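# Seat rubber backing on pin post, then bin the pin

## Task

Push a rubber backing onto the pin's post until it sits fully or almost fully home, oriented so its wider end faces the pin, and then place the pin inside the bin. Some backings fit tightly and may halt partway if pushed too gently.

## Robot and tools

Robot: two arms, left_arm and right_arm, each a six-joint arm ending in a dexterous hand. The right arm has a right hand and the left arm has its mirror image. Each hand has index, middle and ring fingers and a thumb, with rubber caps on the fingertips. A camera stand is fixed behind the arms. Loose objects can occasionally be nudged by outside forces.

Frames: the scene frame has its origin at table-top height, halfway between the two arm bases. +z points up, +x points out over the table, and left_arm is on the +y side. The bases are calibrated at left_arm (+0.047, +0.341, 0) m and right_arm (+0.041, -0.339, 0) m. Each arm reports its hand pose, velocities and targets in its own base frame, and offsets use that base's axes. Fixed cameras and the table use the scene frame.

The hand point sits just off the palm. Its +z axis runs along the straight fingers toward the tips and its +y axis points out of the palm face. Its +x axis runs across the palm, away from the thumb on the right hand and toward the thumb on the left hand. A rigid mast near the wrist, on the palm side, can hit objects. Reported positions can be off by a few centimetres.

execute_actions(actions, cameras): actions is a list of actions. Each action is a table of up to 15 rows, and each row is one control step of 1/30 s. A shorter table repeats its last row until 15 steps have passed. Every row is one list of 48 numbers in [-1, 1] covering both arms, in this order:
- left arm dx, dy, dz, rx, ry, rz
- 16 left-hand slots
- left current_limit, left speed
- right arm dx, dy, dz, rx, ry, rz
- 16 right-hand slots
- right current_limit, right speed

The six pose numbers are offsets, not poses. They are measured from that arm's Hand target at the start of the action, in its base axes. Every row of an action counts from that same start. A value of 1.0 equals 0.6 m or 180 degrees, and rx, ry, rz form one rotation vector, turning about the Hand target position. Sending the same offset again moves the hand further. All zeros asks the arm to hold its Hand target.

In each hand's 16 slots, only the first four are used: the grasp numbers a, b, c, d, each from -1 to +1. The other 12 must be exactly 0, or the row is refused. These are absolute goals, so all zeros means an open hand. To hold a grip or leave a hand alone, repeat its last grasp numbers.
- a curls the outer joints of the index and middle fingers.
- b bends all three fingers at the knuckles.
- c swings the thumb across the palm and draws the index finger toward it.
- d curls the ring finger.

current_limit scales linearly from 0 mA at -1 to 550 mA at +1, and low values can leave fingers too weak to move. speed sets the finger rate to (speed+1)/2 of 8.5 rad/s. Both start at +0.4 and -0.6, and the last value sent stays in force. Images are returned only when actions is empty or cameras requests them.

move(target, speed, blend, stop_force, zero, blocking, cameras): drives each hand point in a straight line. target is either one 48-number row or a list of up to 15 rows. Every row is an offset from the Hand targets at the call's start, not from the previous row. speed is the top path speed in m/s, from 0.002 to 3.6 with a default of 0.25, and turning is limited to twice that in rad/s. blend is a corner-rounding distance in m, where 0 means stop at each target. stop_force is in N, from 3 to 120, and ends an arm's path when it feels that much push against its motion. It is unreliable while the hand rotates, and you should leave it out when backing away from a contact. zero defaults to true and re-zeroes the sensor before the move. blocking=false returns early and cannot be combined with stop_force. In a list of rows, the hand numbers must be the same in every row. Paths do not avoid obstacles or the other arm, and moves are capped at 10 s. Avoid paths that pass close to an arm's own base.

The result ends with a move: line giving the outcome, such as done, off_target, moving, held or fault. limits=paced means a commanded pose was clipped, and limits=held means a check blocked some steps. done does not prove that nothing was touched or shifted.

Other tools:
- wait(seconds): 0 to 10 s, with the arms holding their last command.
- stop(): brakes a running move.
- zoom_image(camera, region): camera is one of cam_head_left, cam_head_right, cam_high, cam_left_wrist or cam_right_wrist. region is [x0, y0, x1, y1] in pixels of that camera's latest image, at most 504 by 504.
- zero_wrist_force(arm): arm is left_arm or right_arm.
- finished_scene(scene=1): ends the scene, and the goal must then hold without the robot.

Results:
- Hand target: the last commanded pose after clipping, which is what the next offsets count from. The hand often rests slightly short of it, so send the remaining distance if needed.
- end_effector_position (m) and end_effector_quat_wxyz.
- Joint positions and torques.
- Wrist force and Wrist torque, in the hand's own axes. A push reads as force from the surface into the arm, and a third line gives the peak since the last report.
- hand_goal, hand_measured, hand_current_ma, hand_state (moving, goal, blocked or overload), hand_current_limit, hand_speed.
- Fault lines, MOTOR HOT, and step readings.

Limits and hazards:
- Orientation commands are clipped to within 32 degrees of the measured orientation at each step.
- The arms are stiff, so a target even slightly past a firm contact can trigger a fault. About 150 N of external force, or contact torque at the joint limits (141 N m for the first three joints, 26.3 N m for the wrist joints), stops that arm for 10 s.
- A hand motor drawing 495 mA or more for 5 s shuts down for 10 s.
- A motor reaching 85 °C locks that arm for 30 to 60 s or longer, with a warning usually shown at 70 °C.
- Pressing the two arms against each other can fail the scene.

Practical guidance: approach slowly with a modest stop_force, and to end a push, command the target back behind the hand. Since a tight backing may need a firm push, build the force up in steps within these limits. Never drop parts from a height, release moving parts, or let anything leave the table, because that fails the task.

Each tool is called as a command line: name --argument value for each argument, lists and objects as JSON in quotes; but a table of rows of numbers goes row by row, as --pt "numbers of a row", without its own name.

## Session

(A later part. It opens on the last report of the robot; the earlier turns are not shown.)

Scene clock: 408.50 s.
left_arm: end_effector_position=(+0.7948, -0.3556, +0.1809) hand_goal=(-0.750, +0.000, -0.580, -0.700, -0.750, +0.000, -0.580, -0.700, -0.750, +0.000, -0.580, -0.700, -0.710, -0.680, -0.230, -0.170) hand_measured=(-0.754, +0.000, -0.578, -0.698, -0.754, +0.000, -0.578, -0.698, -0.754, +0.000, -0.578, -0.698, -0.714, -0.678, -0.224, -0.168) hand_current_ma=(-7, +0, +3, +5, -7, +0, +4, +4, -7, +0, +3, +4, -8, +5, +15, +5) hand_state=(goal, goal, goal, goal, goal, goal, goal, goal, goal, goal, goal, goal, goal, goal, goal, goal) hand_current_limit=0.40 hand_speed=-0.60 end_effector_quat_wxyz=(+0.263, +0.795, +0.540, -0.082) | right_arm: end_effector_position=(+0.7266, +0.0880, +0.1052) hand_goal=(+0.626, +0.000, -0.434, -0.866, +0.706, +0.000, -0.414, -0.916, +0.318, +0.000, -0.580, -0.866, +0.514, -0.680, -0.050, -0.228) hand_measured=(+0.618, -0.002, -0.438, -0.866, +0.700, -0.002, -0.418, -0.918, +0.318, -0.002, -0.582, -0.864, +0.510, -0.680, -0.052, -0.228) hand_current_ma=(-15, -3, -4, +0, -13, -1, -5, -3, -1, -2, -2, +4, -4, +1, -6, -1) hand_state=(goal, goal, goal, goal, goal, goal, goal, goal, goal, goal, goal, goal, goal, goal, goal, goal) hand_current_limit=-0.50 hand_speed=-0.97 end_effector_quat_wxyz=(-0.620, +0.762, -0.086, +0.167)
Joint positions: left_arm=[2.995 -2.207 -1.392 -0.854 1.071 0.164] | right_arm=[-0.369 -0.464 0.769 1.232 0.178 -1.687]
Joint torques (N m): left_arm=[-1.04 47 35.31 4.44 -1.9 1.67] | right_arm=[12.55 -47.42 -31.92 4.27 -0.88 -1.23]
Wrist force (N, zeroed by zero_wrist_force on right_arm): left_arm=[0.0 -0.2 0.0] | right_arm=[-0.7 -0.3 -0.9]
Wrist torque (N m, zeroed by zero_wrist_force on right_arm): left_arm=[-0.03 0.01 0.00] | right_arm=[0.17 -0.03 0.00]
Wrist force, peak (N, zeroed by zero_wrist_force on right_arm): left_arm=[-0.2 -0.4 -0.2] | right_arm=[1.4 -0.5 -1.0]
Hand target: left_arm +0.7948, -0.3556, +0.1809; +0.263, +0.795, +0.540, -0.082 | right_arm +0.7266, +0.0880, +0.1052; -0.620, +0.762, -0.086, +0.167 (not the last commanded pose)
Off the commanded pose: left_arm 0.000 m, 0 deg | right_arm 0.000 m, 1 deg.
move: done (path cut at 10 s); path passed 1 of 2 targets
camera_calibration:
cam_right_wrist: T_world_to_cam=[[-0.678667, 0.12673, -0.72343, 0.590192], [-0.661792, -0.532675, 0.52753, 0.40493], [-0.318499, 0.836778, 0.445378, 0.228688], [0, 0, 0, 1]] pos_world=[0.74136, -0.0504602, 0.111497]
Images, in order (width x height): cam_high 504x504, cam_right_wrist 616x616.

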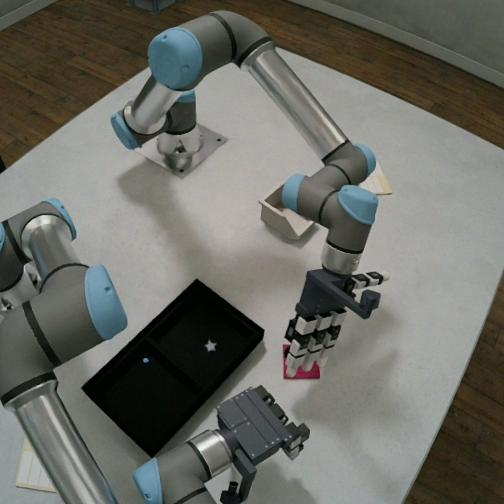

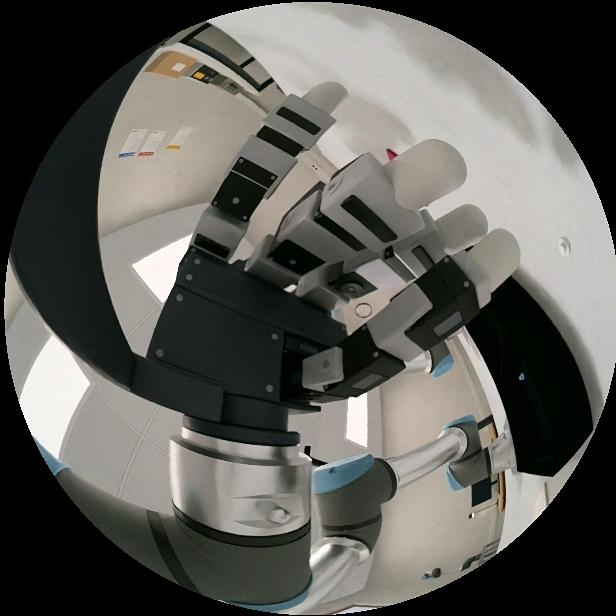

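move --target '[0,0,0,0,0,0, 0,0,0,0,0,0,0,0,0,0,0,0,0,0,0,0, 0.4,-0.6, -0.0437,-0.0387,0.005,-0.1081,-0.1764,-0.1233, 0,0.76,0.72,0,0,0,0,0,0,0,0,0,0,0,0,0,-0.5,-0.92]' --speed 0.15 --cameras '["cam_right_wrist", "cam_high"]'

zoom_image --camera "cam_right_wrist" --region '[460, 180, 600, 320]'

zoom_image --camera "cam_high" --region '[190, 390, 280, 480]'

Scene clock: 413.53 s.
left_arm: end_effector_position=(+0.7948, -0.3556, +0.1809) hand_goal=(-0.750, +0.000, -0.580, -0.700, -0.750, +0.000, -0.580, -0.700, -0.750, +0.000, -0.580, -0.700, -0.710, -0.680, -0.230, -0.170) hand_measured=(-0.754, +0.000, -0.578, -0.698, -0.754, +0.000, -0.578, -0.698, -0.754, +0.000, -0.578, -0.698, -0.714, -0.678, -0.224, -0.168) hand_current_ma=(-7, +0, +3, +5, -7, +0, +4, +4, -7, +0, +3, +4, -8, +5, +15, +5) hand_state=(goal, goal, goal, goal, goal, goal, goal, goal, goal, goal, goal, goal, goal, goal, goal, goal) hand_current_limit=0.40 hand_speed=-0.60 end_effector_quat_wxyz=(+0.263, +0.795, +0.540, -0.082) | right_arm: end_effector_position=(+0.7004, +0.0648, +0.1082) hand_goal=(+0.528, +0.000, -0.412, -0.852, +0.580, +0.000, -0.428, -0.916, +0.210, +0.000, -0.580, -0.852, +0.514, -0.680, -0.050, -0.214) hand_measured=(+0.528, -0.002, -0.416, -0.854, +0.580, -0.002, -0.426, -0.918, +0.216, -0.002, -0.582, -0.854, +0.512, -0.680, -0.052, -0.216) hand_current_ma=(+1, -3, -6, -4, +0, -1, +2, -3, +12, -2, -2, -4, -4, +1, -5, -3) hand_state=(goal, goal, goal, goal, goal, goal, goal, goal, goal, goal, goal, goal, goal, goal, goal, goal) hand_current_limit=-0.50 hand_speed=-0.92 end_effector_quat_wxyz=(-0.441, +0.750, -0.028, +0.492)
Joint positions: left_arm=[2.995 -2.207 -1.392 -0.854 1.071 0.164] | right_arm=[-0.346 -1.095 1.726 -0.386 0.546 -1.013]
Joint torques (N m): left_arm=[-0.69 47.17 35.28 4.47 -2.05 1.61] | right_arm=[13.58 -45.8 -3.37 -2.2 0.56 1.34]
Wrist force (N, zeroed by zero_wrist_force on right_arm): left_arm=[-0.1 -0.2 0.0] | right_arm=[0.9 -0.4 -0.8]
Wrist torque (N m, zeroed by zero_wrist_force on right_arm): left_arm=[-0.02 0.02 0.00] | right_arm=[0.06 -0.13 0.06]
Wrist force, peak (N, zeroed by zero_wrist_force on right_arm): left_arm=[-0.1 -0.5 0.1] | right_arm=[0.6 -0.5 -1.4]
Hand target: left_arm +0.7948, -0.3556, +0.1809; +0.263, +0.795, +0.540, -0.082 | right_arm +0.7004, +0.0648, +0.1082; -0.441, +0.750, -0.028, +0.492
Off the commanded pose: left_arm 0.000 m, 0 deg | right_arm 0.000 m, 0 deg.
move: done
camera_calibration:
cam_right_wrist: T_world_to_cam=[[-0.156663, -0.00860053, -0.987615, 0.249327], [-0.984707, -0.0758099, 0.156862, 0.610345], [-0.0762201, 0.997085, 0.00340761, 0.106184], [0, 0, 0, 1]] pos_world=[0.648165, -0.0574598, 0.150138]
Images, in order (width x height): cam_high 504x504, cam_right_wrist 616x616.

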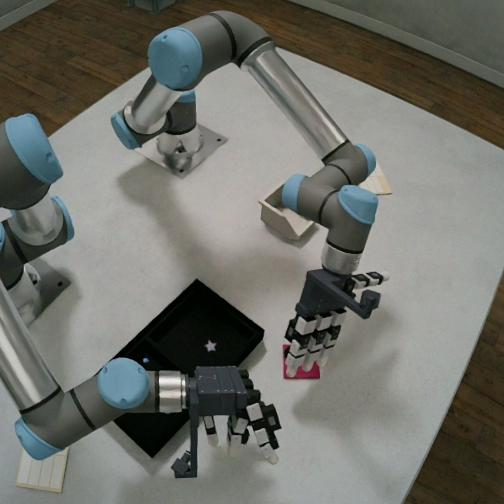

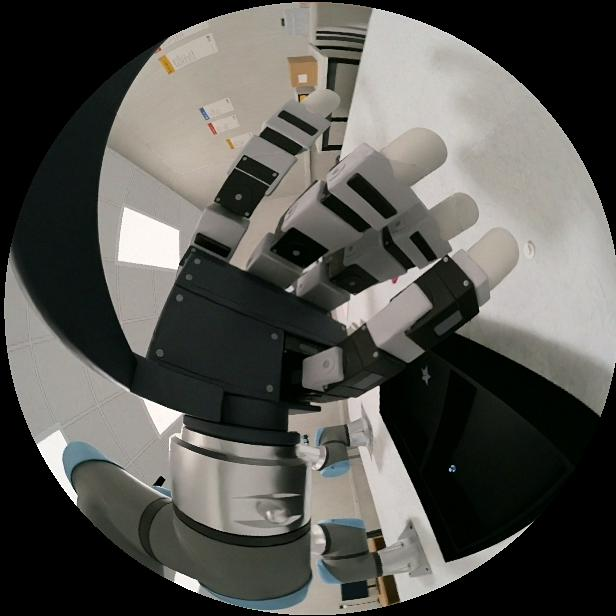

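Scaled by 3.600 from the camera's 616x616 image, which has a finer 880x880 frame.

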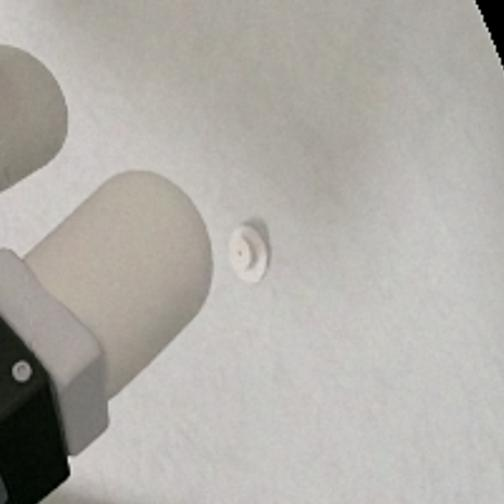

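Scaled by 5.600 from the camera's 504x504 image, which has a finer 720x720 frame.

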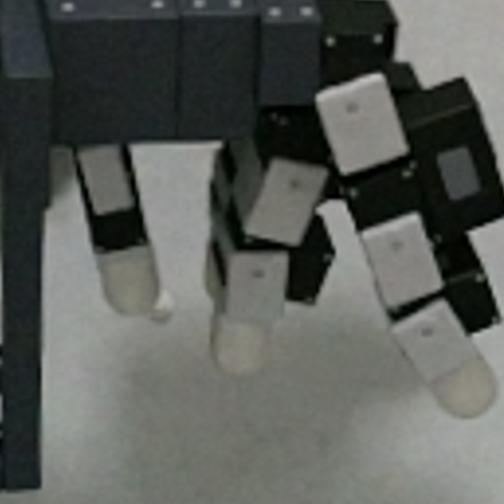

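move --target '[0,0,0,0,0,0, 0,0,0,0,0,0,0,0,0,0,0,0,0,0,0,0, 0.4,-0.6, -0.01167,0,-0.0553,0.0023,0.0025,-0.0004, 0,0.79,0.72,0,0,0,0,0,0,0,0,0,0,0,0,0,-0.5,-0.92]' --speed 0.1 --cameras '["cam_right_wrist", "cam_high"]'

zoom_image --camera "cam_right_wrist" --region '[460, 180, 580, 300]'

zoom_image --camera "cam_high" --region '[195, 410, 255, 470]'

Scene clock: 415.37 s.
left_arm: end_effector_position=(+0.7948, -0.3556, +0.1809) hand_goal=(-0.750, +0.000, -0.580, -0.700, -0.750, +0.000, -0.580, -0.700, -0.750, +0.000, -0.580, -0.700, -0.710, -0.680, -0.230, -0.170) hand_measured=(-0.754, +0.000, -0.578, -0.698, -0.754, +0.000, -0.578, -0.698, -0.754, +0.000, -0.578, -0.698, -0.714, -0.678, -0.224, -0.168) hand_current_ma=(-7, +0, +3, +5, -7, +0, +4, +4, -7, +0, +3, +4, -8, +5, +15, +5) hand_state=(goal, goal, goal, goal, goal, goal, goal, goal, goal, goal, goal, goal, goal, goal, goal, goal) hand_current_limit=0.40 hand_speed=-0.60 end_effector_quat_wxyz=(+0.263, +0.795, +0.540, -0.082) | right_arm: end_effector_position=(+0.6934, +0.0648, +0.0751) hand_goal=(+0.568, +0.000, -0.422, -0.858, +0.632, +0.000, -0.422, -0.916, +0.254, +0.000, -0.580, -0.858, +0.514, -0.680, -0.050, -0.220) hand_measured=(+0.562, -0.002, -0.420, -0.856, +0.626, -0.002, -0.426, -0.918, +0.254, -0.002, -0.582, -0.856, +0.510, -0.680, -0.052, -0.218) hand_current_ma=(-9, -3, +2, +3, -13, -1, -5, -3, -1, -2, -2, +3, -4, +1, -5, +3) hand_state=(goal, goal, goal, goal, goal, goal, goal, goal, goal, goal, goal, goal, goal, goal, goal, goal) hand_current_limit=-0.50 hand_speed=-0.92 end_effector_quat_wxyz=(-0.443, +0.750, -0.032, +0.490)
Joint positions: left_arm=[2.995 -2.207 -1.392 -0.854 1.071 0.164] | right_arm=[-0.351 -1.058 1.771 -0.463 0.541 -1.007]
Joint torques (N m): left_arm=[-1.07 47.44 34.8 4.53 -1.97 1.69] | right_arm=[-12.07 -30.65 -2.69 -2.51 -1.62 1.52]
Wrist force (N, zeroed by zero_wrist_force on right_arm): left_arm=[-0.2 -0.1 0.2] | right_arm=[0.7 -0.6 -1.0]
Wrist torque (N m, zeroed by zero_wrist_force on right_arm): left_arm=[-0.04 0.04 -0.01] | right_arm=[0.03 -0.09 0.05]
Wrist force, peak (N, zeroed by zero_wrist_force on right_arm): left_arm=[-0.1 -0.6 0.1] | right_arm=[1.3 -0.9 -1.0]
Hand target: left_arm +0.7948, -0.3556, +0.1809; +0.263, +0.795, +0.540, -0.082 | right_arm +0.6934, +0.0648, +0.0750; -0.443, +0.750, -0.032, +0.490
Off the commanded pose: left_arm 0.000 m, 0 deg | right_arm 0.000 m, 0 deg.
move: done
camera_calibration:
cam_right_wrist: T_world_to_cam=[[-0.164363, -0.00128522, -0.986399, 0.220261], [-0.983555, -0.075678, 0.163988, 0.607235], [-0.0748594, 0.997131, 0.0111746, 0.104186], [0, 0, 0, 1]] pos_world=[0.641251, -0.0576499, 0.116522]
Images, in order (width x height): cam_high 504x504, cam_right_wrist 616x616.

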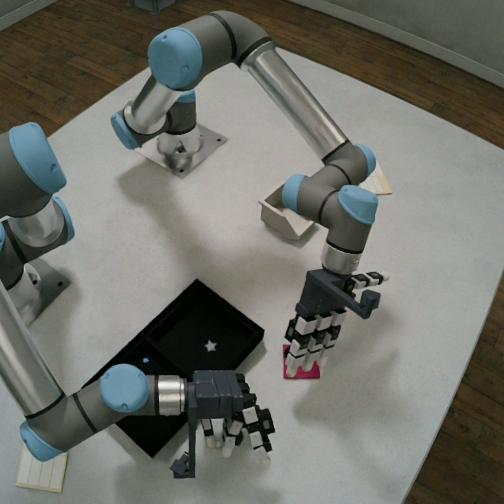

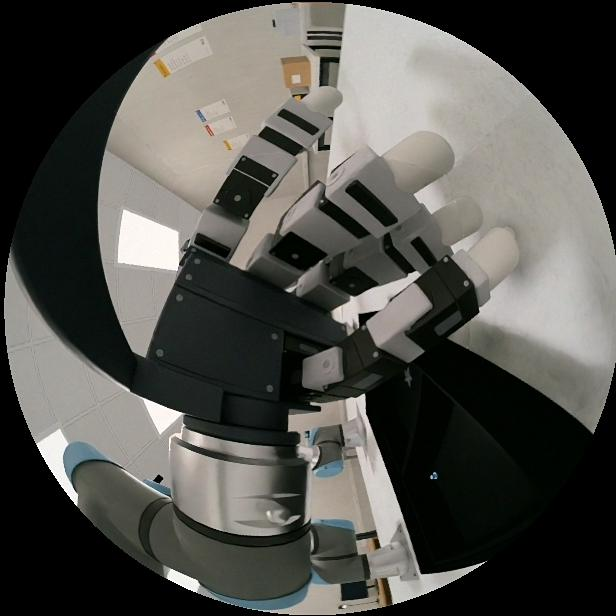

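Scaled by 4.200 from the camera's 616x616 image, which has a finer 880x880 frame.

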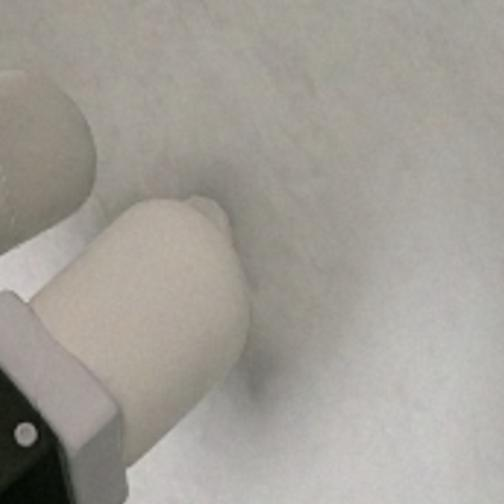

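Scaled by 8.400 from the camera's 504x504 image, which has a finer 720x720 frame.

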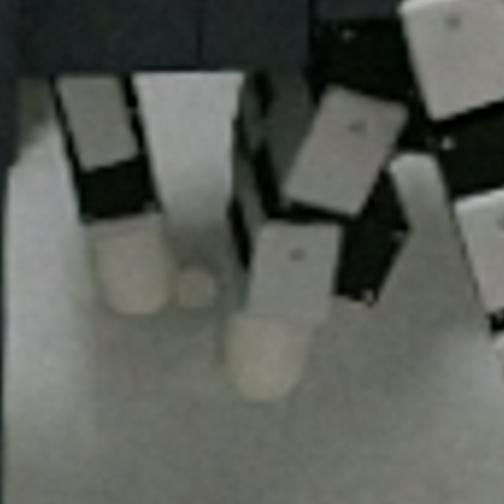

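execute_actions --actions '[]' --cameras '["cam_high", "cam_right_wrist"]'

zoom_image --camera "cam_high" --region '[180, 160, 260, 240]'

zoom_image --camera "cam_right_wrist" --region '[200, 200, 440, 440]'

Scene clock: 417.00 s.
left_arm: end_effector_position=(+0.7948, -0.3556, +0.1809) hand_goal=(-0.750, +0.000, -0.580, -0.700, -0.750, +0.000, -0.580, -0.700, -0.750, +0.000, -0.580, -0.700, -0.710, -0.680, -0.230, -0.170) hand_measured=(-0.754, +0.000, -0.578, -0.698, -0.754, +0.000, -0.578, -0.698, -0.754, +0.000, -0.578, -0.698, -0.714, -0.678, -0.224, -0.168) hand_current_ma=(-7, +0, +3, +5, -7, +0, +4, +4, -7, +0, +3, +4, -8, +5, +15, +5) hand_state=(goal, goal, goal, goal, goal, goal, goal, goal, goal, goal, goal, goal, goal, goal, goal, goal) hand_current_limit=0.40 hand_speed=-0.60 end_effector_quat_wxyz=(+0.263, +0.795, +0.540, -0.082) | right_arm: end_effector_position=(+0.6934, +0.0648, +0.0750) hand_goal=(+0.568, +0.000, -0.422, -0.858, +0.632, +0.000, -0.422, -0.916, +0.254, +0.000, -0.580, -0.858, +0.514, -0.680, -0.050, -0.220) hand_measured=(+0.562, -0.002, -0.420, -0.856, +0.626, -0.002, -0.426, -0.918, +0.254, -0.002, -0.582, -0.856, +0.510, -0.680, -0.052, -0.218) hand_current_ma=(-9, -3, +2, +3, -13, -1, -5, -3, -1, -2, -2, +3, -4, +1, -5, +3) hand_state=(goal, goal, goal, goal, goal, goal, goal, goal, goal, goal, goal, goal, goal, goal, goal, goal) hand_current_limit=-0.50 hand_speed=-0.92 end_effector_quat_wxyz=(-0.443, +0.750, -0.032, +0.490)
Joint positions: left_arm=[2.995 -2.207 -1.392 -0.854 1.071 0.164] | right_arm=[-0.351 -1.058 1.771 -0.463 0.541 -1.007]
Joint velocities: within noise
Joint torques (N m): left_arm=[-0.11 46.79 34.79 4.43 -1.8 1.7] | right_arm=[-12 -29.24 -0.26 -2.24 -1.67 1.35]
Motor temperatures (°C): left_arm=[27 27 33 41 41 39] | right_arm=[37 33 36 38 41 40]
Wrist force (N, zeroed by zero_wrist_force on right_arm): left_arm=[-0.1 -0.1 0.2] | right_arm=[0.7 -0.5 -0.8]
Wrist torque (N m, zeroed by zero_wrist_force on right_arm): left_arm=[-0.04 0.03 -0.01] | right_arm=[0.02 -0.09 0.05]
Wrist force, peak (N, zeroed by zero_wrist_force on right_arm): left_arm=[-0.2 -0.5 -0.1] | right_arm=[0.9 -0.5 -1.4]
Hand target: left_arm +0.7948, -0.3556, +0.1809; +0.263, +0.795, +0.540, -0.082 | right_arm +0.6934, +0.0648, +0.0750; -0.443, +0.750, -0.032, +0.490
Off the commanded pose: left_arm 0.000 m, 0 deg | right_arm 0.000 m, 0 deg.
camera_calibration:
cam_right_wrist: T_world_to_cam=[[-0.164363, -0.00128522, -0.986399, 0.220162], [-0.983555, -0.075678, 0.163988, 0.607252], [-0.0748594, 0.997131, 0.0111746, 0.104187], [0, 0, 0, 1]] pos_world=[0.641251, -0.0576499, 0.116422]
Images, in order (width x height): cam_high 504x504, cam_right_wrist 616x616.

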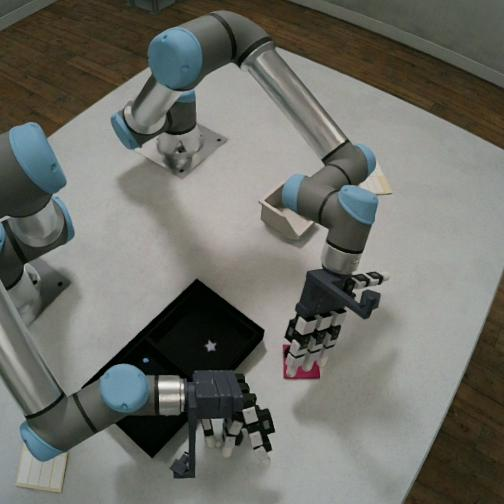

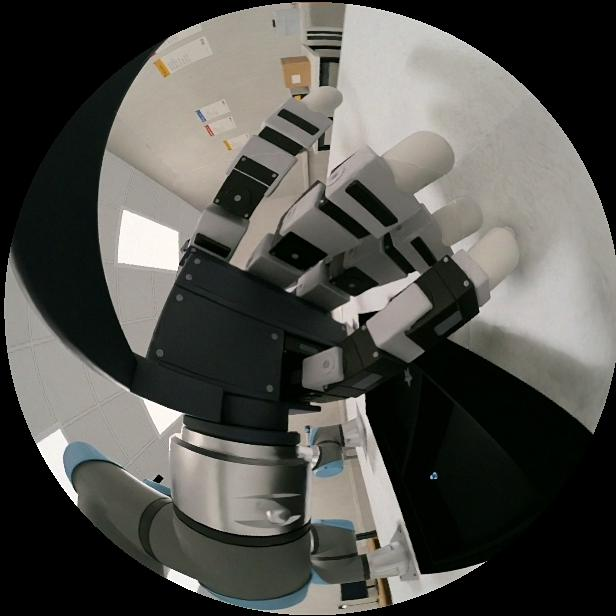

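Scaled by 6.300 from the camera's 504x504 image, which has a finer 720x720 frame.

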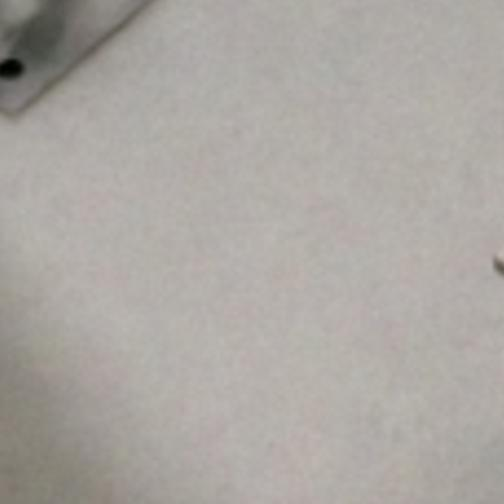

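Scaled by 2.100 from the camera's 616x616 image, which has a finer 880x880 frame.

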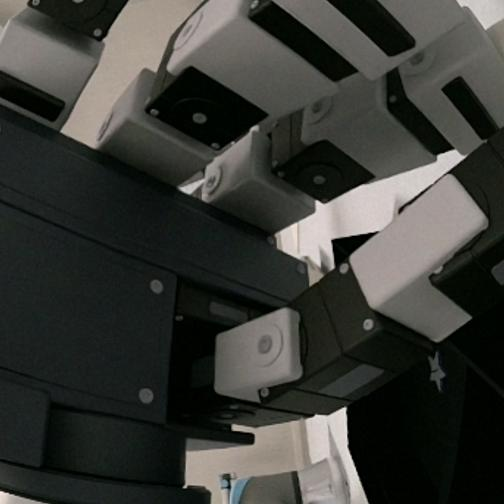

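zoom_image --camera "cam_high" --region '[190, 390, 290, 490]'

zoom_image --camera "cam_right_wrist" --region '[370, 110, 570, 310]'

Scaled by 5.040 from the camera's 504x504 image, which has a finer 720x720 frame.

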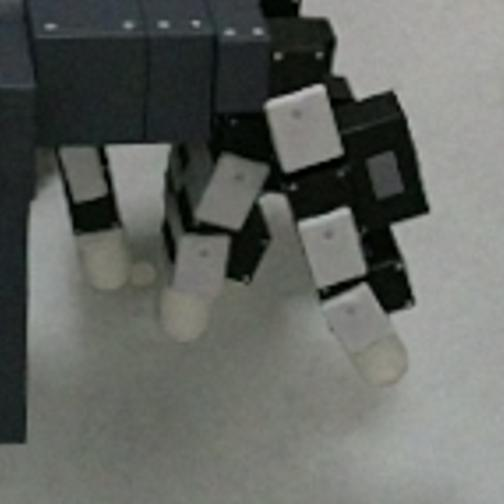

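Scaled by 2.520 from the camera's 616x616 image, which has a finer 880x880 frame.

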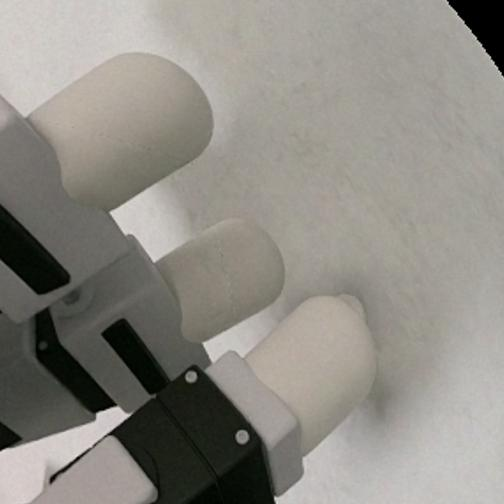

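move --target '[0,0,0,0,0,0,0,0,0,0,0,0,0,0,0,0,0,0,0,0,0,0,0.4,-0.6,0,0,-0.031,0,0,0,0,0.79,0.72,0,0,0,0,0,0,0,0,0,0,0,0,0,-0.5,-0.92]' --stop_force 3 --speed 0.015 --cameras '["cam_high"]'

zoom_image --camera "cam_high" --region '[200, 420, 240, 460]'

Scene clock: 420.00 s.
left_arm: end_effector_position=(+0.7948, -0.3556, +0.1809) hand_goal=(-0.750, +0.000, -0.580, -0.700, -0.750, +0.000, -0.580, -0.700, -0.750, +0.000, -0.580, -0.700, -0.710, -0.680, -0.230, -0.170) hand_measured=(-0.754, +0.000, -0.578, -0.698, -0.754, +0.000, -0.578, -0.698, -0.754, +0.000, -0.578, -0.698, -0.714, -0.678, -0.224, -0.168) hand_current_ma=(-7, +0, +3, +5, -7, +0, +4, +4, -7, +0, +3, +4, -8, +5, +15, +5) hand_state=(goal, goal, goal, goal, goal, goal, goal, goal, goal, goal, goal, goal, goal, goal, goal, goal) hand_current_limit=0.40 hand_speed=-0.60 end_effector_quat_wxyz=(+0.263, +0.795, +0.540, -0.082) | right_arm: end_effector_position=(+0.6934, +0.0648, +0.0565) hand_goal=(+0.568, +0.000, -0.422, -0.858, +0.632, +0.000, -0.422, -0.916, +0.254, +0.000, -0.580, -0.858, +0.514, -0.680, -0.050, -0.220) hand_measured=(+0.566, +0.008, -0.420, -0.856, +0.626, -0.002, -0.426, -0.918, +0.254, -0.002, -0.582, -0.856, +0.510, -0.680, -0.052, -0.218) hand_current_ma=(-3, +13, +2, +2, -13, -1, -5, -3, -1, -2, -2, +3, -4, +1, -5, +3) hand_state=(goal, goal, goal, goal, goal, goal, goal, goal, goal, goal, goal, goal, goal, goal, goal, goal) hand_current_limit=-0.50 hand_speed=-0.92 end_effector_quat_wxyz=(-0.443, +0.750, -0.032, +0.490)
Joint positions: left_arm=[2.995 -2.207 -1.392 -0.854 1.071 0.164] | right_arm=[-0.351 -1.028 1.782 -0.504 0.541 -1.007]
Joint torques (N m): left_arm=[-0.97 46.68 36.1 4.41 -1.86 1.73] | right_arm=[-11.15 -40.76 -4.17 0.83 -0.9 0.02]
Wrist force (N, zeroed by zero_wrist_force on right_arm): left_arm=[-0.2 -0.3 0.0] | right_arm=[1.7 -4.3 -0.6]
Wrist torque (N m, zeroed by zero_wrist_force on right_arm): left_arm=[-0.04 0.04 -0.01] | right_arm=[-0.16 -0.10 0.07]
Wrist force, peak (N, zeroed by zero_wrist_force on right_arm): left_arm=[0.0 -0.4 -0.4] | right_arm=[1.8 -4.3 -0.7]
Hand target: left_arm +0.7948, -0.3556, +0.1809; +0.263, +0.795, +0.540, -0.082 | right_arm +0.6934, +0.0648, +0.0566; -0.443, +0.750, -0.032, +0.490
Off the commanded pose: left_arm 0.000 m, 0 deg | right_arm 0.000 m, 0 deg.
move: contact (right_arm)
Images, in order (width x height): cam_high 504x504.

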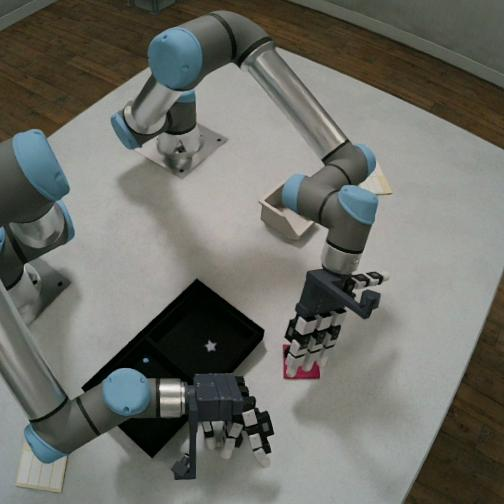

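Scaled by 12.600 from the camera's 504x504 image, which has a finer 720x720 frame.

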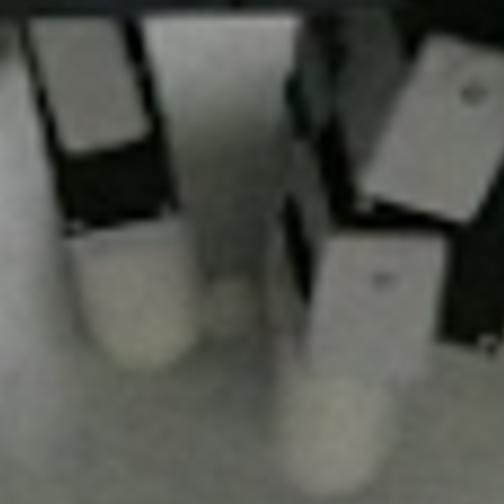

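execute_actions --actions '[]' --cameras '["cam_right_wrist"]'

zoom_image --camera "cam_right_wrist" --region '[460, 190, 540, 270]'

Scene clock: 422.37 s.
left_arm: end_effector_position=(+0.7948, -0.3556, +0.1809) hand_goal=(-0.750, +0.000, -0.580, -0.700, -0.750, +0.000, -0.580, -0.700, -0.750, +0.000, -0.580, -0.700, -0.710, -0.680, -0.230, -0.170) hand_measured=(-0.754, +0.000, -0.578, -0.698, -0.754, +0.000, -0.578, -0.698, -0.754, +0.000, -0.578, -0.698, -0.714, -0.678, -0.224, -0.168) hand_current_ma=(-7, +0, +3, +5, -7, +0, +4, +4, -7, +0, +3, +4, -8, +5, +15, +5) hand_state=(goal, goal, goal, goal, goal, goal, goal, goal, goal, goal, goal, goal, goal, goal, goal, goal) hand_current_limit=0.40 hand_speed=-0.60 end_effector_quat_wxyz=(+0.263, +0.795, +0.540, -0.082) | right_arm: end_effector_position=(+0.6934, +0.0648, +0.0566) hand_goal=(+0.568, +0.000, -0.422, -0.858, +0.632, +0.000, -0.422, -0.916, +0.254, +0.000, -0.580, -0.858, +0.514, -0.680, -0.050, -0.220) hand_measured=(+0.566, +0.008, -0.420, -0.856, +0.626, -0.002, -0.426, -0.918, +0.254, -0.002, -0.582, -0.856, +0.510, -0.680, -0.052, -0.218) hand_current_ma=(-3, +13, +2, +2, -13, -1, -5, -3, -1, -2, -2, +3, -4, +1, -5, +3) hand_state=(goal, goal, goal, goal, goal, goal, goal, goal, goal, goal, goal, goal, goal, goal, goal, goal) hand_current_limit=-0.50 hand_speed=-0.92 end_effector_quat_wxyz=(-0.443, +0.750, -0.032, +0.490)
Joint positions: left_arm=[2.995 -2.207 -1.392 -0.854 1.071 0.164] | right_arm=[-0.351 -1.028 1.782 -0.504 0.541 -1.007]
Joint velocities: within noise
Joint torques (N m): left_arm=[-0.93 46.74 35.91 4.49 -1.88 1.66] | right_arm=[-12.19 -45.18 -22.86 0.99 -0.78 0.39]
Motor temperatures (°C): left_arm=[27 27 33 41 41 39] | right_arm=[37 33 36 38 41 40]
Wrist force (N, zeroed by zero_wrist_force on right_arm): left_arm=[0.0 -0.3 -0.2] | right_arm=[1.6 -3.8 -0.3]
Wrist torque (N m, zeroed by zero_wrist_force on right_arm): left_arm=[-0.03 0.01 0.00] | right_arm=[-0.19 -0.12 0.07]
Wrist force, peak (N, zeroed by zero_wrist_force on right_arm): left_arm=[-0.1 -0.5 -0.1] | right_arm=[1.8 -4.3 -0.6]
Hand target: left_arm +0.7948, -0.3556, +0.1809; +0.263, +0.795, +0.540, -0.082 | right_arm +0.6934, +0.0648, +0.0566; -0.443, +0.750, -0.032, +0.490
Off the commanded pose: left_arm 0.000 m, 0 deg | right_arm 0.000 m, 0 deg.
camera_calibration:
cam_right_wrist: T_world_to_cam=[[-0.164357, -0.00138364, -0.9864, 0.202003], [-0.983556, -0.0756616, 0.163989, 0.61027], [-0.0748595, 0.997133, 0.0110746, 0.104403], [0, 0, 0, 1]] pos_world=[0.641251, -0.0576501, 0.0980217]
Images, in order (width x height): cam_right_wrist 616x616.

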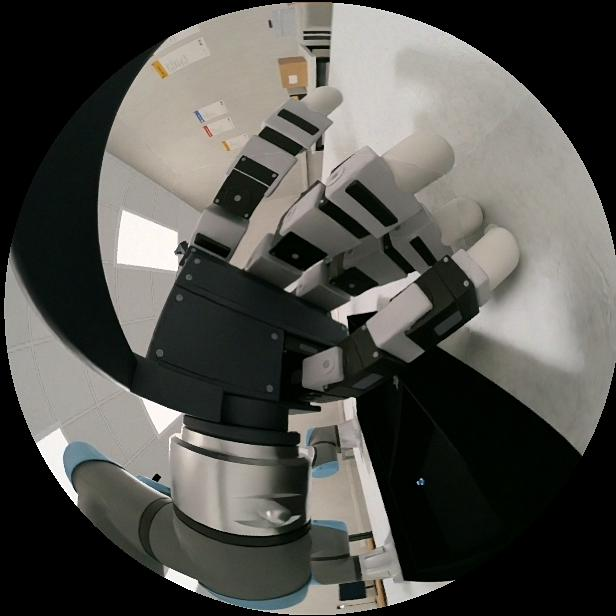

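Scaled by 6.300 from the camera's 616x616 image, which has a finer 880x880 frame.

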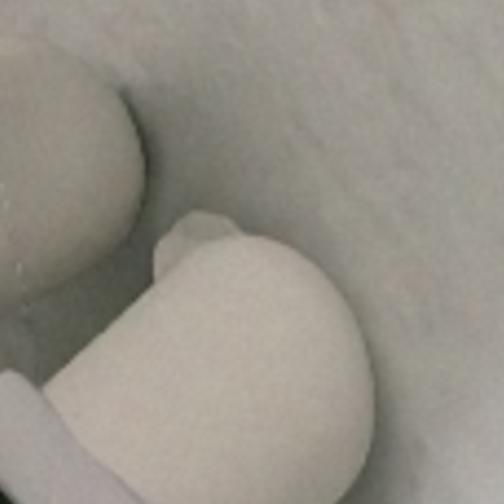

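move --pt "0 0 0 0 0 0 0 0 0 0 0 0 0 0 0 0 0 0 0 0 0 0 0.4 -0.6 0.0 0.0 0.0045 0 0 0 0 0.79 0.72 0 0 0 0 0 0 0 0 0 0 0 0 0 -0.5 -0.92" --pt "0 0 0 0 0 0 0 0 0 0 0 0 0 0 0 0 0 0 0 0 0 0 0.4 -0.6 0.0012 0.0012 0.0045 0 0 0 0 0.815 0.72 0 0 0 0 0 0 0 0 0 0 0 0 0 -0.5 -0.92" --speed 0.02

move --target '[0,0,0,0,0,0,0,0,0,0,0,0,0,0,0,0,0,0,0,0,0,0,0.4,-0.6,0,0,-0.012,0,0,0,0,0.815,0.72,0,0,0,0,0,0,0,0,0,0,0,0,0,-0.5,-0.92]' --stop_force 3 --speed 0.012 --cameras '["cam_right_wrist","cam_high"]'

zoom_image --camera "cam_right_wrist" --region '[460, 190, 540, 270]'

zoom_image --camera "cam_high" --region '[200, 420, 240, 460]'

Scene clock: 425.87 s.
left_arm: end_effector_position=(+0.7948, -0.3556, +0.1809) hand_goal=(-0.750, +0.000, -0.580, -0.700, -0.750, +0.000, -0.580, -0.700, -0.750, +0.000, -0.580, -0.700, -0.710, -0.680, -0.230, -0.170) hand_measured=(-0.754, +0.000, -0.578, -0.698, -0.754, +0.000, -0.578, -0.698, -0.754, +0.000, -0.578, -0.698, -0.714, -0.678, -0.224, -0.168) hand_current_ma=(-7, +0, +3, +5, -7, +0, +4, +4, -7, +0, +3, +4, -8, +5, +15, +5) hand_state=(goal, goal, goal, goal, goal, goal, goal, goal, goal, goal, goal, goal, goal, goal, goal, goal) hand_current_limit=0.40 hand_speed=-0.60 end_effector_quat_wxyz=(+0.263, +0.795, +0.540, -0.082) | right_arm: end_effector_position=(+0.6941, +0.0655, +0.0593) hand_goal=(+0.602, +0.000, -0.428, -0.864, +0.676, +0.000, -0.418, -0.916, +0.292, +0.000, -0.580, -0.864, +0.514, -0.680, -0.050, -0.226) hand_measured=(+0.596, +0.000, -0.426, -0.862, +0.668, -0.002, -0.422, -0.918, +0.290, -0.002, -0.582, -0.860, +0.510, -0.680, -0.052, -0.224) hand_current_ma=(-11, +0, +3, +4, -15, -1, -6, -3, -1, -2, -2, +4, -4, +1, -5, +3) hand_state=(goal, goal, goal, goal, goal, goal, goal, goal, goal, goal, goal, goal, goal, goal, goal, goal) hand_current_limit=-0.50 hand_speed=-0.92 end_effector_quat_wxyz=(-0.443, +0.750, -0.032, +0.490)
Joint positions: left_arm=[2.995 -2.207 -1.392 -0.854 1.071 0.164] | right_arm=[-0.349 -1.031 1.779 -0.498 0.543 -1.006]
Joint torques (N m): left_arm=[-1.11 47.51 35.19 4.43 -1.88 1.71] | right_arm=[11.79 -31.19 -29 1.47 0.7 1.28]
Wrist force (N, zeroed by zero_wrist_force on right_arm): left_arm=[-0.1 -0.2 0.1] | right_arm=[0.7 -0.6 -1.2]
Wrist torque (N m, zeroed by zero_wrist_force on right_arm): left_arm=[-0.03 0.02 0.00] | right_arm=[0.06 -0.07 0.06]
Wrist force, peak (N, zeroed by zero_wrist_force on right_arm): left_arm=[-0.2 -0.3 0.3] | right_arm=[1.8 -4.4 -0.7]
Hand target: left_arm +0.7948, -0.3556, +0.1809; +0.263, +0.795, +0.540, -0.082 | right_arm +0.6941, +0.0655, +0.0593; -0.443, +0.750, -0.032, +0.490
Off the commanded pose: left_arm 0.000 m, 0 deg | right_arm 0.000 m, 0 deg.
move: done

Scene clock: 427.47 s.
left_arm: end_effector_position=(+0.7948, -0.3556, +0.1809) hand_goal=(-0.750, +0.000, -0.580, -0.700, -0.750, +0.000, -0.580, -0.700, -0.750, +0.000, -0.580, -0.700, -0.710, -0.680, -0.230, -0.170) hand_measured=(-0.754, +0.000, -0.578, -0.698, -0.754, +0.000, -0.578, -0.698, -0.754, +0.000, -0.578, -0.698, -0.714, -0.678, -0.224, -0.168) hand_current_ma=(-7, +0, +3, +5, -7, +0, +4, +4, -7, +0, +3, +4, -8, +5, +15, +5) hand_state=(goal, goal, goal, goal, goal, goal, goal, goal, goal, goal, goal, goal, goal, goal, goal, goal) hand_current_limit=0.40 hand_speed=-0.60 end_effector_quat_wxyz=(+0.263, +0.795, +0.540, -0.082) | right_arm: end_effector_position=(+0.6941, +0.0655, +0.0560) hand_goal=(+0.602, +0.000, -0.428, -0.864, +0.676, +0.000, -0.418, -0.916, +0.292, +0.000, -0.580, -0.864, +0.514, -0.680, -0.050, -0.226) hand_measured=(+0.598, +0.006, -0.426, -0.862, +0.668, -0.002, -0.422, -0.918, +0.290, -0.002, -0.582, -0.860, +0.512, -0.680, -0.052, -0.224) hand_current_ma=(-5, +7, +2, +2, -15, -1, -6, -3, -1, -2, -2, +4, -4, +1, -4, +2) hand_state=(goal, goal, goal, goal, goal, goal, goal, goal, goal, goal, goal, goal, goal, goal, goal, goal) hand_current_limit=-0.50 hand_speed=-0.92 end_effector_quat_wxyz=(-0.443, +0.750, -0.032, +0.490)
Joint positions: left_arm=[2.995 -2.207 -1.392 -0.854 1.071 0.164] | right_arm=[-0.349 -1.026 1.781 -0.506 0.543 -1.006]
Joint torques (N m): left_arm=[-1.2 47.13 35.75 4.53 -1.9 1.59] | right_arm=[7.44 -45.49 -27.64 1.68 0.68 -0.45]
Wrist force (N, zeroed by zero_wrist_force on right_arm): left_arm=[-0.1 -0.3 0.0] | right_arm=[1.0 -0.6 -0.9]
Wrist torque (N m, zeroed by zero_wrist_force on right_arm): left_arm=[-0.05 0.02 0.00] | right_arm=[0.03 -0.10 0.05]
Wrist force, peak (N, zeroed by zero_wrist_force on right_arm): left_arm=[-0.3 -0.4 -0.1] | right_arm=[1.9 -6.7 -0.8]
Hand target: left_arm +0.7948, -0.3556, +0.1809; +0.263, +0.795, +0.540, -0.082 | right_arm +0.6941, +0.0655, +0.0560; -0.443, +0.750, -0.032, +0.490 (not the last commanded pose)
Off the commanded pose: left_arm 0.000 m, 0 deg | right_arm 0.004 m, 0 deg.
move: contact (right_arm)
camera_calibration:
cam_right_wrist: T_world_to_cam=[[-0.164259, -0.00137698, -0.986416, 0.201483], [-0.983573, -0.0756611, 0.163891, 0.611229], [-0.074859, 0.997133, 0.0110737, 0.103771], [0, 0, 0, 1]] pos_world=[0.642052, -0.0569501, 0.097422]
Images, in order (width x height): cam_high 504x504, cam_right_wrist 616x616.

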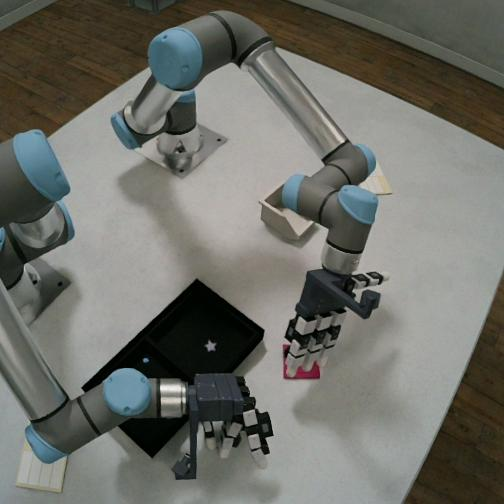

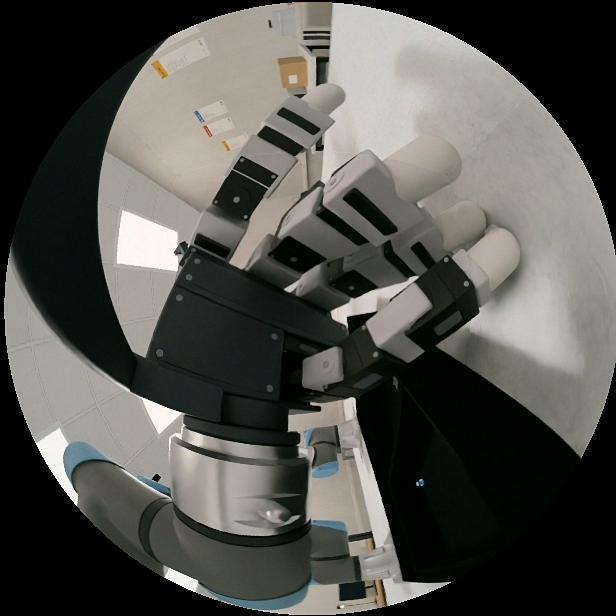

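Scaled by 6.300 from the camera's 616x616 image, which has a finer 880x880 frame.

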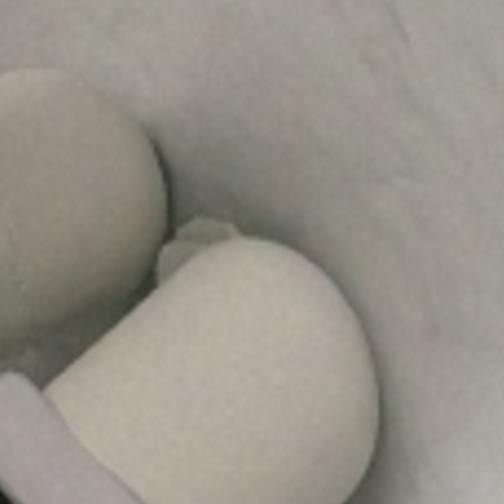

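Scaled by 12.600 from the camera's 504x504 image, which has a finer 720x720 frame.

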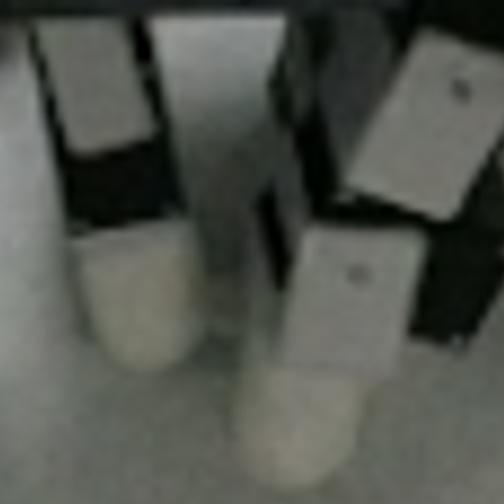

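move --target '[0,0,0,0,0,0,0,0,0,0,0,0,0,0,0,0,0,0,0,0,0,0,0.4,-0.6,0,0,0.003,0,0,0,0,0.832,0.72,0,0,0,0,0,0,0,0,0,0,0,0,0,-0.5,-0.95]' --speed 0.02

move --target '[0,0,0,0,0,0,0,0,0,0,0,0,0,0,0,0,0,0,0,0,0,0,0.4,-0.6,0,0,-0.012,0,0,0,0,0.832,0.72,0,0,0,0,0,0,0,0,0,0,0,0,0,-0.5,-0.95]' --stop_force 3 --speed 0.01 --cameras '["cam_right_wrist","cam_high"]'

zoom_image --camera "cam_right_wrist" --region '[460, 190, 540, 270]'

zoom_image --camera "cam_high" --region '[200, 420, 240, 460]'

Scene clock: 428.57 s.
left_arm: end_effector_position=(+0.7948, -0.3556, +0.1809) hand_goal=(-0.750, +0.000, -0.580, -0.700, -0.750, +0.000, -0.580, -0.700, -0.750, +0.000, -0.580, -0.700, -0.710, -0.680, -0.230, -0.170) hand_measured=(-0.754, +0.000, -0.578, -0.698, -0.754, +0.000, -0.578, -0.698, -0.754, +0.000, -0.578, -0.698, -0.714, -0.678, -0.224, -0.168) hand_current_ma=(-7, +0, +3, +5, -7, +0, +4, +4, -7, +0, +3, +4, -8, +5, +15, +5) hand_state=(goal, goal, goal, goal, goal, goal, goal, goal, goal, goal, goal, goal, goal, goal, goal, goal) hand_current_limit=0.40 hand_speed=-0.60 end_effector_quat_wxyz=(+0.263, +0.795, +0.540, -0.082) | right_arm: end_effector_position=(+0.6941, +0.0655, +0.0577) hand_goal=(+0.626, +0.000, -0.434, -0.866, +0.706, +0.000, -0.414, -0.916, +0.318, +0.000, -0.580, -0.866, +0.514, -0.680, -0.050, -0.228) hand_measured=(+0.616, +0.000, -0.434, -0.864, +0.698, -0.002, -0.418, -0.918, +0.316, -0.002, -0.582, -0.862, +0.512, -0.680, -0.052, -0.226) hand_current_ma=(-21, +0, +1, +2, -17, -1, -6, -3, -2, -2, -2, +4, -4, +1, -4, +2) hand_state=(goal, goal, goal, goal, goal, goal, goal, goal, goal, goal, goal, goal, goal, goal, goal, goal) hand_current_limit=-0.50 hand_speed=-0.95 end_effector_quat_wxyz=(-0.443, +0.750, -0.032, +0.490)
Joint positions: left_arm=[2.995 -2.207 -1.392 -0.854 1.071 0.164] | right_arm=[-0.349 -1.029 1.78 -0.502 0.543 -1.006]
Joint torques (N m): left_arm=[-0.83 46.87 35.68 4.43 -1.99 1.67] | right_arm=[4.36 -45.35 -29.67 1.45 0.43 0.28]
Wrist force (N, zeroed by zero_wrist_force on right_arm): left_arm=[-0.1 -0.2 0.0] | right_arm=[0.4 -0.5 -0.8]
Wrist torque (N m, zeroed by zero_wrist_force on right_arm): left_arm=[-0.04 0.02 0.00] | right_arm=[0.04 -0.04 0.04]
Wrist force, peak (N, zeroed by zero_wrist_force on right_arm): left_arm=[0.0 -0.5 -0.1] | right_arm=[1.0 -0.5 -1.1]
Hand target: left_arm +0.7948, -0.3556, +0.1809; +0.263, +0.795, +0.540, -0.082 | right_arm +0.6941, +0.0655, +0.0578; -0.443, +0.750, -0.032, +0.490
Off the commanded pose: left_arm 0.000 m, 0 deg | right_arm 0.000 m, 0 deg.
move: done

Scene clock: 430.07 s.
left_arm: end_effector_position=(+0.7948, -0.3556, +0.1809) hand_goal=(-0.750, +0.000, -0.580, -0.700, -0.750, +0.000, -0.580, -0.700, -0.750, +0.000, -0.580, -0.700, -0.710, -0.680, -0.230, -0.170) hand_measured=(-0.754, +0.000, -0.578, -0.698, -0.754, +0.000, -0.578, -0.698, -0.754, +0.000, -0.578, -0.698, -0.714, -0.678, -0.224, -0.168) hand_current_ma=(-7, +0, +3, +5, -7, +0, +4, +4, -7, +0, +3, +4, -8, +5, +15, +5) hand_state=(goal, goal, goal, goal, goal, goal, goal, goal, goal, goal, goal, goal, goal, goal, goal, goal) hand_current_limit=0.40 hand_speed=-0.60 end_effector_quat_wxyz=(+0.263, +0.795, +0.540, -0.082) | right_arm: end_effector_position=(+0.6942, +0.0655, +0.0556) hand_goal=(+0.626, +0.000, -0.434, -0.866, +0.706, +0.000, -0.414, -0.916, +0.318, +0.000, -0.580, -0.866, +0.514, -0.680, -0.050, -0.228) hand_measured=(+0.618, +0.002, -0.434, -0.864, +0.698, -0.002, -0.418, -0.918, +0.316, -0.002, -0.582, -0.862, +0.514, -0.680, -0.052, -0.228) hand_current_ma=(-18, +2, +0, +1, -17, -1, -6, -3, -2, -2, -2, +4, +0, +1, -4, +1) hand_state=(goal, goal, goal, goal, goal, goal, goal, goal, goal, goal, goal, goal, goal, goal, goal, goal) hand_current_limit=-0.50 hand_speed=-0.95 end_effector_quat_wxyz=(-0.443, +0.750, -0.032, +0.490)
Joint positions: left_arm=[2.995 -2.207 -1.392 -0.854 1.071 0.164] | right_arm=[-0.349 -1.025 1.781 -0.507 0.543 -1.006]
Joint torques (N m): left_arm=[-0.68 46.57 35.25 4.54 -1.97 1.61] | right_arm=[3.96 -45.11 -28.56 1.43 0.76 -1.13]
Wrist force (N, zeroed by zero_wrist_force on right_arm): left_arm=[-0.3 -0.2 0.2] | right_arm=[0.8 -0.9 -0.9]
Wrist torque (N m, zeroed by zero_wrist_force on right_arm): left_arm=[-0.04 0.05 -0.02] | right_arm=[0.01 -0.06 0.04]
Wrist force, peak (N, zeroed by zero_wrist_force on right_arm): left_arm=[-0.4 0.0 0.3] | right_arm=[1.9 -7.6 -1.1]
Hand target: left_arm +0.7948, -0.3556, +0.1809; +0.263, +0.795, +0.540, -0.082 | right_arm +0.6942, +0.0655, +0.0556; -0.443, +0.750, -0.032, +0.490 (not the last commanded pose)
Off the commanded pose: left_arm 0.000 m, 0 deg | right_arm 0.005 m, 0 deg.
move: contact (right_arm)
camera_calibration:
cam_right_wrist: T_world_to_cam=[[-0.164162, -0.00137031, -0.986432, 0.201045], [-0.983589, -0.0756606, 0.163794, 0.611413], [-0.0748586, 0.997133, 0.0110728, 0.103783], [0, 0, 0, 1]] pos_world=[0.642152, -0.0569501, 0.0970222]
Images, in order (width x height): cam_high 504x504, cam_right_wrist 616x616.

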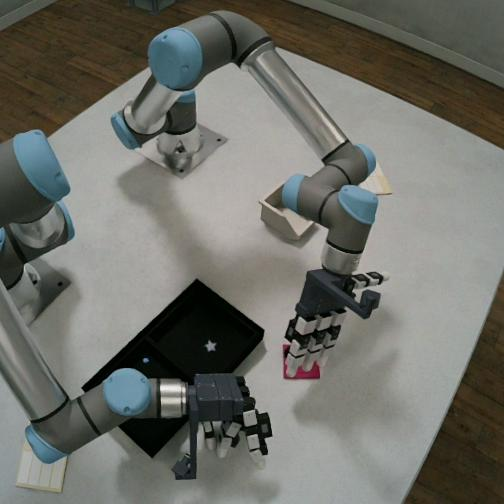

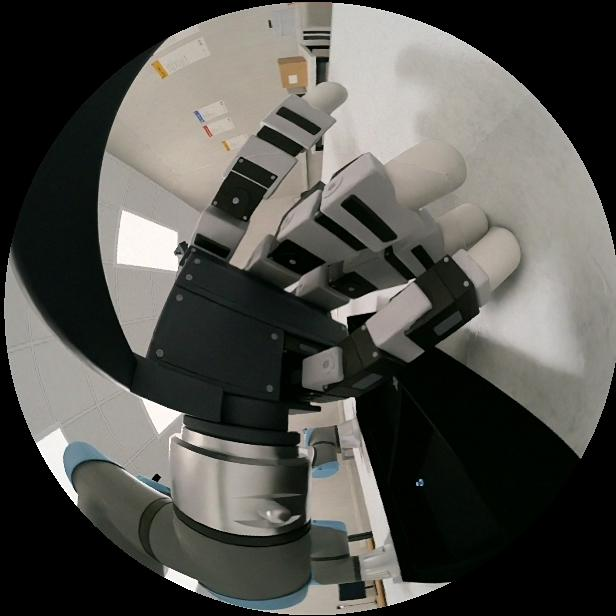

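Scaled by 6.300 from the camera's 616x616 image, which has a finer 880x880 frame.

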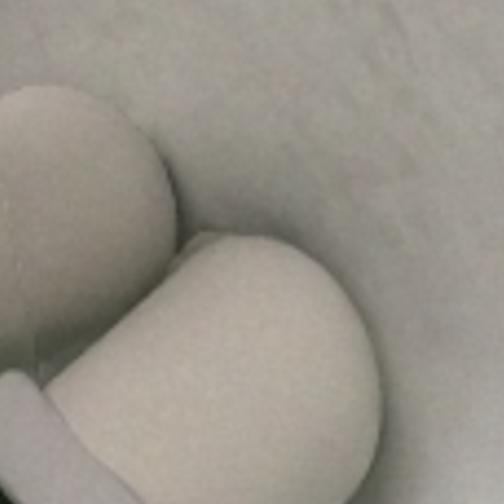

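Scaled by 12.600 from the camera's 504x504 image, which has a finer 720x720 frame.

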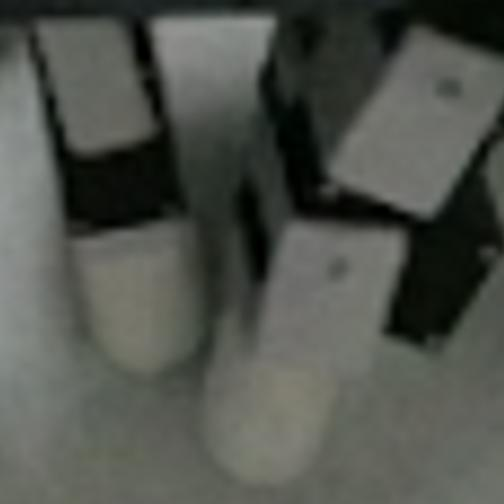

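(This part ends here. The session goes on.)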